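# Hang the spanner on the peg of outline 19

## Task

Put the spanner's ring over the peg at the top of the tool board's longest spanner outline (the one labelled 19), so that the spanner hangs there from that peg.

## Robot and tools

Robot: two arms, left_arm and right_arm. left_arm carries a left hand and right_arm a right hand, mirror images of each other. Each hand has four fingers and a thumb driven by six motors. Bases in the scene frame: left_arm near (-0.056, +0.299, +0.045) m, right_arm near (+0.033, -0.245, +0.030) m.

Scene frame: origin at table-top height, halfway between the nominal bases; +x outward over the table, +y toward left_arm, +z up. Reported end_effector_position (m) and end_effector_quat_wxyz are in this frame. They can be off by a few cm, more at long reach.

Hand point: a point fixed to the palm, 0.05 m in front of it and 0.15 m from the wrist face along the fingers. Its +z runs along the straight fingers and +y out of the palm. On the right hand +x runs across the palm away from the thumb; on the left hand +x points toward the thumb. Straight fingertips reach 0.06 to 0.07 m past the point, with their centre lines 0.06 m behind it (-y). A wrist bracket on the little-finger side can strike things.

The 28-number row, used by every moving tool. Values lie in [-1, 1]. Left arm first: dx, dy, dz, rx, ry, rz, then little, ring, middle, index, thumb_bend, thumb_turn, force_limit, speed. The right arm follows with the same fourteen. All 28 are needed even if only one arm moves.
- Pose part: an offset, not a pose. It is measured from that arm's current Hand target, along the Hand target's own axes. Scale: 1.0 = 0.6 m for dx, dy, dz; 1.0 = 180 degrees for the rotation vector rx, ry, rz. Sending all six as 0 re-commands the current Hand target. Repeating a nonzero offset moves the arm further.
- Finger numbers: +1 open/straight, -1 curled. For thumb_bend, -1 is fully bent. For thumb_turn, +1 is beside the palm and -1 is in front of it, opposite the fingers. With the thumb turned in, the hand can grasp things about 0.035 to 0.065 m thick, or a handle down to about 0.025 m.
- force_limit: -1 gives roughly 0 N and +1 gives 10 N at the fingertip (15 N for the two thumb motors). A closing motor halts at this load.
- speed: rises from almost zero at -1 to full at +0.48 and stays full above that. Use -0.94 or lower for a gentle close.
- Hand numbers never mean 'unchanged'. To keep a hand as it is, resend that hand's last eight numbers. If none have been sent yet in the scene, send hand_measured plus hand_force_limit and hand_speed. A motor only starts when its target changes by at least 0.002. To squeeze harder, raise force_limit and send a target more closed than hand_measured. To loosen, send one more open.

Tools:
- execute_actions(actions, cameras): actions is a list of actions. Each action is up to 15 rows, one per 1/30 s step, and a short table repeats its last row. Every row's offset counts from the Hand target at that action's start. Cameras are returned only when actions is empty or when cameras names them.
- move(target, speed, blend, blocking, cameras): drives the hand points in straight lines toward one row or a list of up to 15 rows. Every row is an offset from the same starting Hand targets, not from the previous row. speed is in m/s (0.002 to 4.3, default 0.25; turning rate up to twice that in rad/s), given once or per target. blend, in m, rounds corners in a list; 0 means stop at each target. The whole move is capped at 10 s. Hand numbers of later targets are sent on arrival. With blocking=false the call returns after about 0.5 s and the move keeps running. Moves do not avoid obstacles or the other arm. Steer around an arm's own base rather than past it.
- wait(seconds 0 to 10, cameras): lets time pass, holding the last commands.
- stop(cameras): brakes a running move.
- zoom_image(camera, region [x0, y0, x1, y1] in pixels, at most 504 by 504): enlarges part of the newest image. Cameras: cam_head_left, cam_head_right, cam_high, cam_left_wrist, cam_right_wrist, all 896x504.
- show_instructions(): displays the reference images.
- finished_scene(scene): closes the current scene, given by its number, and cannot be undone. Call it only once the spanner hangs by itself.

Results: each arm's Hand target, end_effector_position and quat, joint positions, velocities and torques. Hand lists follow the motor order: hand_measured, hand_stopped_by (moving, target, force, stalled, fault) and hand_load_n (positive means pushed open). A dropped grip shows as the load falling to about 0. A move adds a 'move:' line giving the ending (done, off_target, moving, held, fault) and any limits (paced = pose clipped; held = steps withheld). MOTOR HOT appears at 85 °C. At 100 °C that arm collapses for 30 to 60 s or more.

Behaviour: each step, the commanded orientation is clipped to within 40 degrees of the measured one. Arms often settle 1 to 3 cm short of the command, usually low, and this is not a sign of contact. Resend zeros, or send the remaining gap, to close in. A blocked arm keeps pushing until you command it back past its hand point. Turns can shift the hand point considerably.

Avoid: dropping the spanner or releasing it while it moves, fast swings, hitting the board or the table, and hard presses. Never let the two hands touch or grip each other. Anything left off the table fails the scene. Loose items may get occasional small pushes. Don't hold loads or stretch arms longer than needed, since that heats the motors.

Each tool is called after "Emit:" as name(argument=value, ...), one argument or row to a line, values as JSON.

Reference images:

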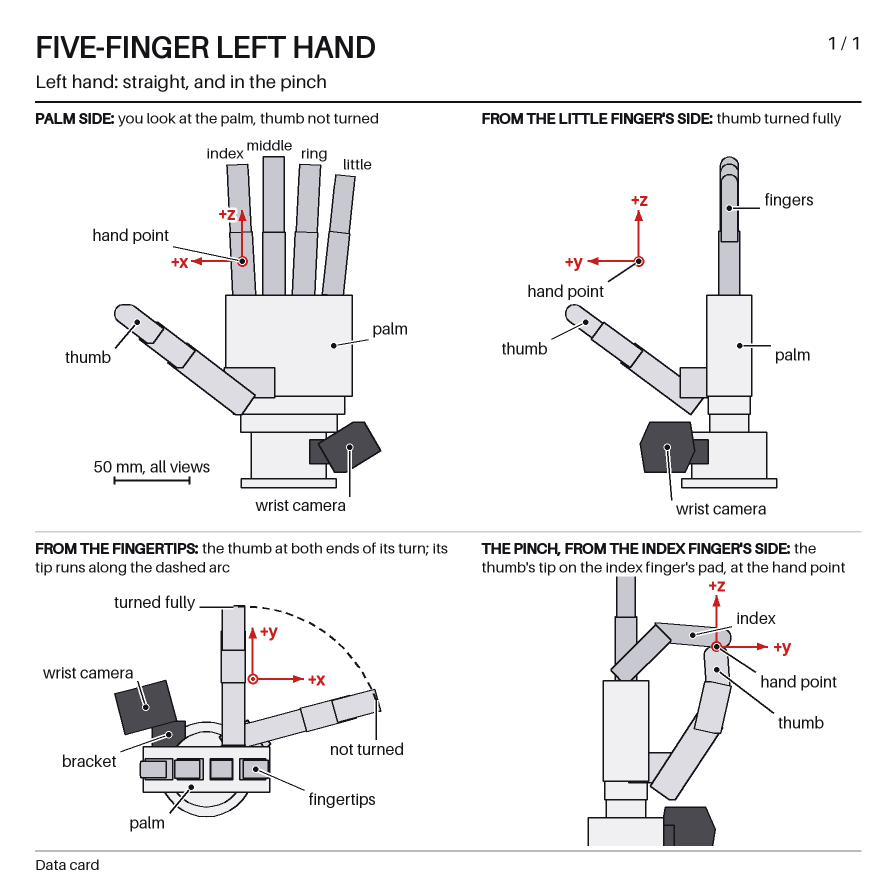

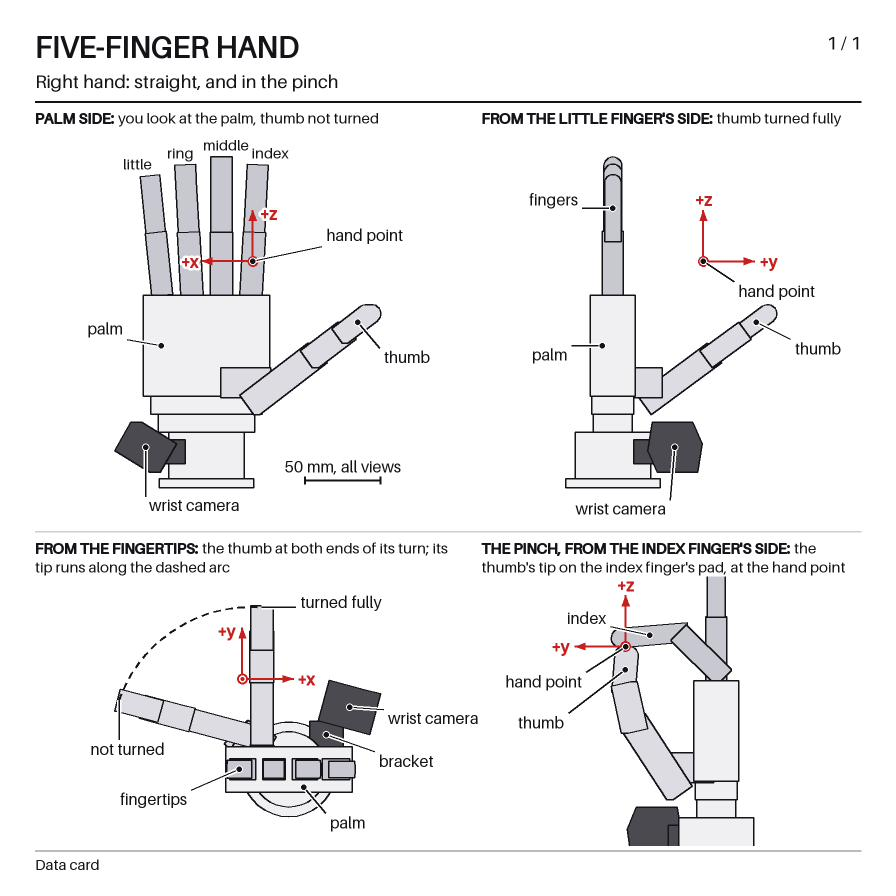

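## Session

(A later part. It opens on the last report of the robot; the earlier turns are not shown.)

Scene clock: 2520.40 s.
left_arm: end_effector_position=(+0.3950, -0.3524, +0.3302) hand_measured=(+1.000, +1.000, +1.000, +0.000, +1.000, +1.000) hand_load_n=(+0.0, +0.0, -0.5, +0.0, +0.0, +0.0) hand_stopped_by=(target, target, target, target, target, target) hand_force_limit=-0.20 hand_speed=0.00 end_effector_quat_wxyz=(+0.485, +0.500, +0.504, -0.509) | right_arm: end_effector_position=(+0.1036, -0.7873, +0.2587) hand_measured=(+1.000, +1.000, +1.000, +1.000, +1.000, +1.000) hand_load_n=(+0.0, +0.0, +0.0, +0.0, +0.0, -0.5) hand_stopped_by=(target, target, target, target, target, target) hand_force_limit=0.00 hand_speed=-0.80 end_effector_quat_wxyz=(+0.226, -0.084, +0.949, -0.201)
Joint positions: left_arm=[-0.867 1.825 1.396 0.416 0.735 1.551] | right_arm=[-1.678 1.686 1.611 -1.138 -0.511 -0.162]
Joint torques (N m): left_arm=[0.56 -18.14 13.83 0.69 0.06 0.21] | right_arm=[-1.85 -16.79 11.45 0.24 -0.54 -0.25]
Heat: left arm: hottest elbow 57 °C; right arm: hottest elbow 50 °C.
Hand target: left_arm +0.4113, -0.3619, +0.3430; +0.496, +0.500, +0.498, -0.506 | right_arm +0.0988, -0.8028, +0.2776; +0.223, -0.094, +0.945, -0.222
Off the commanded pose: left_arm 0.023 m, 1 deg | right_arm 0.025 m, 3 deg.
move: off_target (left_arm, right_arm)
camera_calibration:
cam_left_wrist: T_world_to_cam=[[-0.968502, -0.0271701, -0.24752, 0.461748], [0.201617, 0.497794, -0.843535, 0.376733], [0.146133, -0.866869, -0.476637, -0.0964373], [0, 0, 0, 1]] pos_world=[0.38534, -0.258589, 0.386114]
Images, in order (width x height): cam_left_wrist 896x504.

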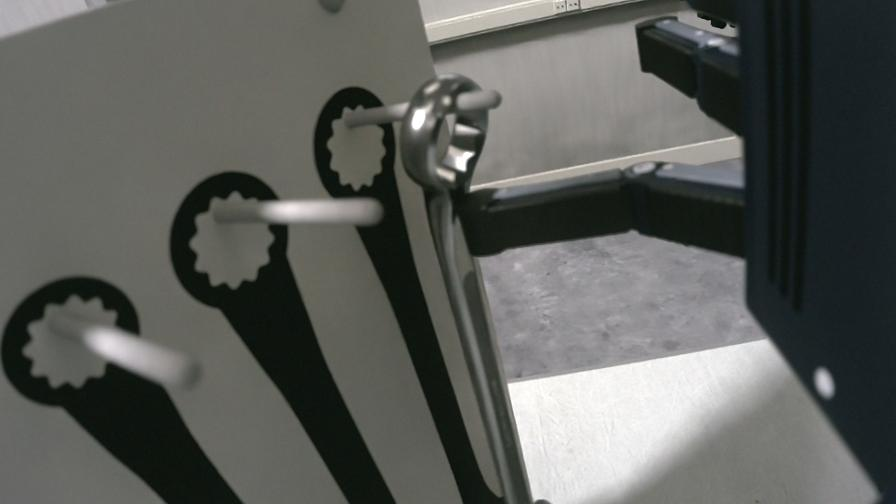

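Emit:
move(
  target=[0,0.0143,0.0087,0,0,0,1,1,1,0,1,1,-0.2,0,0,0,0,0,0,0,1,1,1,1,1,1,0,-0.8],
  speed=0.03,
  cameras=["cam_left_wrist"],
)

Scene clock: 2522.93 s.
left_arm: end_effector_position=(+0.4035, -0.3580, +0.3297) hand_measured=(+1.000, +1.000, +1.000, +0.000, +1.000, +1.000) hand_load_n=(+0.0, +0.0, +0.0, +0.0, +0.0, +0.0) hand_stopped_by=(target, target, target, target, target, target) hand_force_limit=-0.20 hand_speed=0.00 end_effector_quat_wxyz=(+0.485, +0.500, +0.505, -0.509) | right_arm: end_effector_position=(+0.1036, -0.7873, +0.2587) hand_measured=(+1.000, +1.000, +1.000, +1.000, +1.000, +1.000) hand_load_n=(+0.0, +0.0, +0.0, +0.0, +0.0, +0.0) hand_stopped_by=(target, target, target, target, target, target) hand_force_limit=0.00 hand_speed=-0.80 end_effector_quat_wxyz=(+0.226, -0.084, +0.949, -0.201)
Joint positions: left_arm=[-0.863 1.848 1.43 0.404 0.739 1.551] | right_arm=[-1.678 1.686 1.611 -1.138 -0.511 -0.162]
Joint torques (N m): left_arm=[0.62 -18.49 13.98 0.7 0.1 0.2] | right_arm=[-2.08 -16.85 11.34 0.16 -0.54 -0.25]
Heat: left arm: hottest elbow 56 °C; right arm: hottest elbow 50 °C.
Hand target: left_arm +0.4198, -0.3673, +0.3429; +0.496, +0.500, +0.498, -0.506 | right_arm +0.0988, -0.8028, +0.2776; +0.223, -0.094, +0.945, -0.222
Off the commanded pose: left_arm 0.023 m, 2 deg | right_arm 0.025 m, 3 deg.
move: off_target (left_arm, right_arm)
camera_calibration:
cam_left_wrist: T_world_to_cam=[[-0.96868, -0.0277443, -0.246756, 0.469254], [0.200537, 0.498622, -0.843303, 0.378092], [0.146435, -0.866375, -0.477442, -0.102475], [0, 0, 0, 1]] pos_world=[0.393741, -0.264288, 0.385712]
Images, in order (width x height): cam_left_wrist 896x504.

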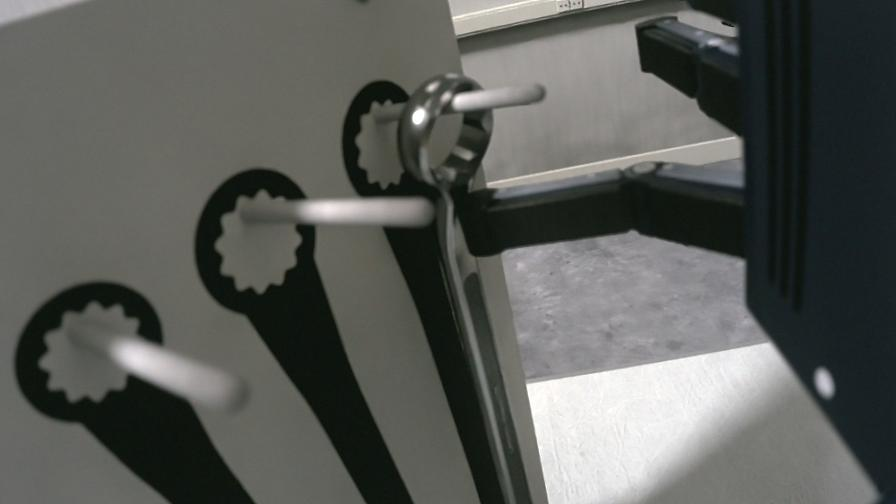

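Emit:
move(
  target=[
    [0,-0.07,-0.045,0,0,0,1,1,1,0,1,1,-0.2,0,0,0,0,0,0,0,1,1,1,1,1,1,0,-0.8],
    [0,-0.18,-0.25,0,0,0,1,1,1,0,1,1,-0.2,0,0,0,0,0,0,0,1,1,1,1,1,1,0,-0.8],
  ],
  speed=[0.05,0.12],
  cameras=["cam_left_wrist", "cam_head_right", "cam_high"],
)

Emit:
zoom_image(
  camera="cam_head_right",
  region=[680, 70, 820, 200],
)

Emit:
zoom_image(
  camera="cam_high",
  region=[200, 40, 500, 260],
)

Scene clock: 2528.23 s.
left_arm: end_effector_position=(+0.3122, -0.2199, +0.3320) hand_measured=(+1.000, +1.000, +1.000, +0.000, +1.000, +1.000) hand_load_n=(+0.0, +0.0, +0.0, +0.0, +0.0, +0.0) hand_stopped_by=(target, target, target, target, target, target) hand_force_limit=-0.20 hand_speed=0.00 end_effector_quat_wxyz=(+0.482, +0.499, +0.509, -0.509) | right_arm: end_effector_position=(+0.1036, -0.7873, +0.2587) hand_measured=(+1.000, +1.000, +1.000, +1.000, +1.000, +1.000) hand_load_n=(+0.5, +0.0, +0.0, +0.0, +0.0, +0.0) hand_stopped_by=(target, target, target, target, target, target) hand_force_limit=0.00 hand_speed=-0.80 end_effector_quat_wxyz=(+0.226, -0.084, +0.949, -0.201)
Joint positions: left_arm=[-0.814 1.453 0.935 0.494 0.785 1.551] | right_arm=[-1.678 1.686 1.611 -1.138 -0.511 -0.162]
Joint torques (N m): left_arm=[0.56 -14.45 8.23 2.1 0.13 0.2] | right_arm=[-2.08 -16.62 11.38 0.21 -0.54 -0.24]
Heat: left arm: hottest elbow 55 °C; right arm: hottest elbow 50 °C.
Hand target: left_arm +0.3137, -0.2159, +0.3430; +0.496, +0.500, +0.498, -0.506 | right_arm +0.0988, -0.8028, +0.2776; +0.223, -0.094, +0.945, -0.222
Off the commanded pose: left_arm 0.012 m, 2 deg | right_arm 0.025 m, 3 deg.
move: off_target (left_arm, right_arm)
camera_calibration:
cam_left_wrist: T_world_to_cam=[[-0.97041, -0.0282884, -0.239802, 0.383313], [0.193197, 0.504767, -0.841359, 0.332457], [0.144845, -0.862792, -0.484366, 0.0352227], [0, 0, 0, 1]] pos_world=[0.302639, -0.12658, 0.388696]
Images, in order (width x height): cam_head_right 896x504, cam_high 896x504, cam_left_wrist 896x504.

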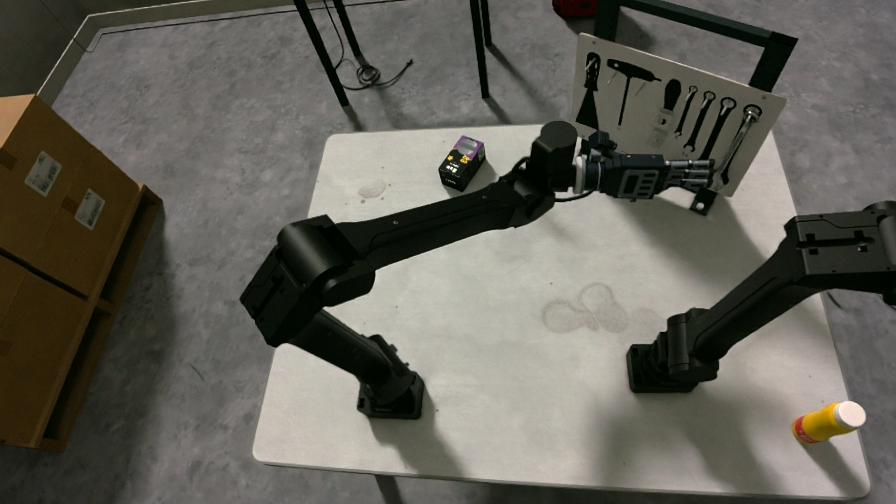

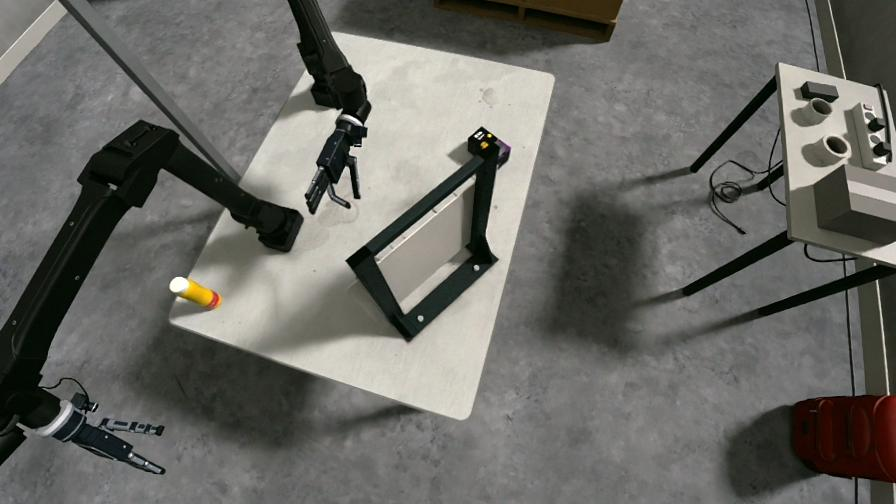

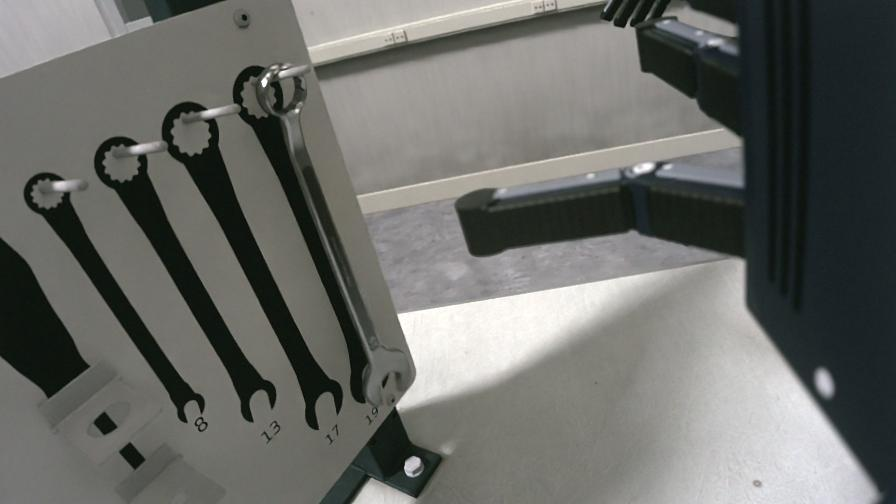

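Scaled by 3.600 from the camera's 896x504 image, which has a finer 1280x720 frame.

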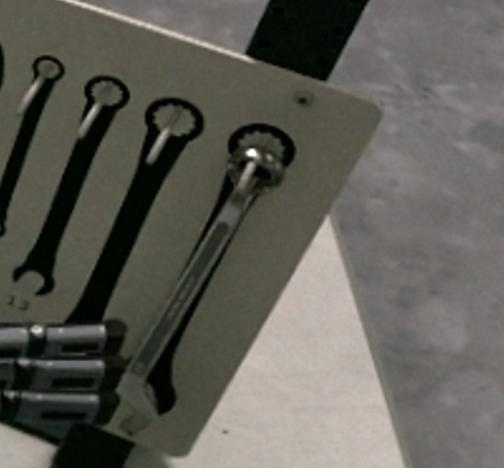

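Scaled by 1.680 from the camera's 896x504 image, which has a finer 1280x720 frame.

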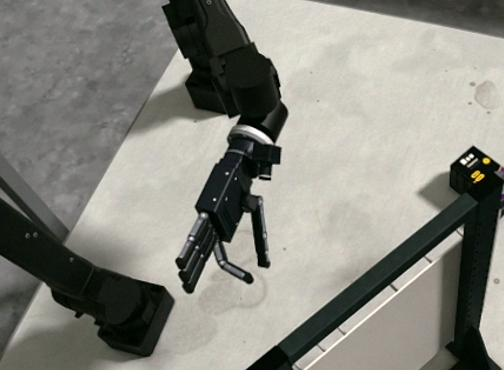

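Spanner hangs deep on peg 19. Finish scene 1.

Emit:
finished_scene(
  scene=1,
)

The scene is finished: the task was done.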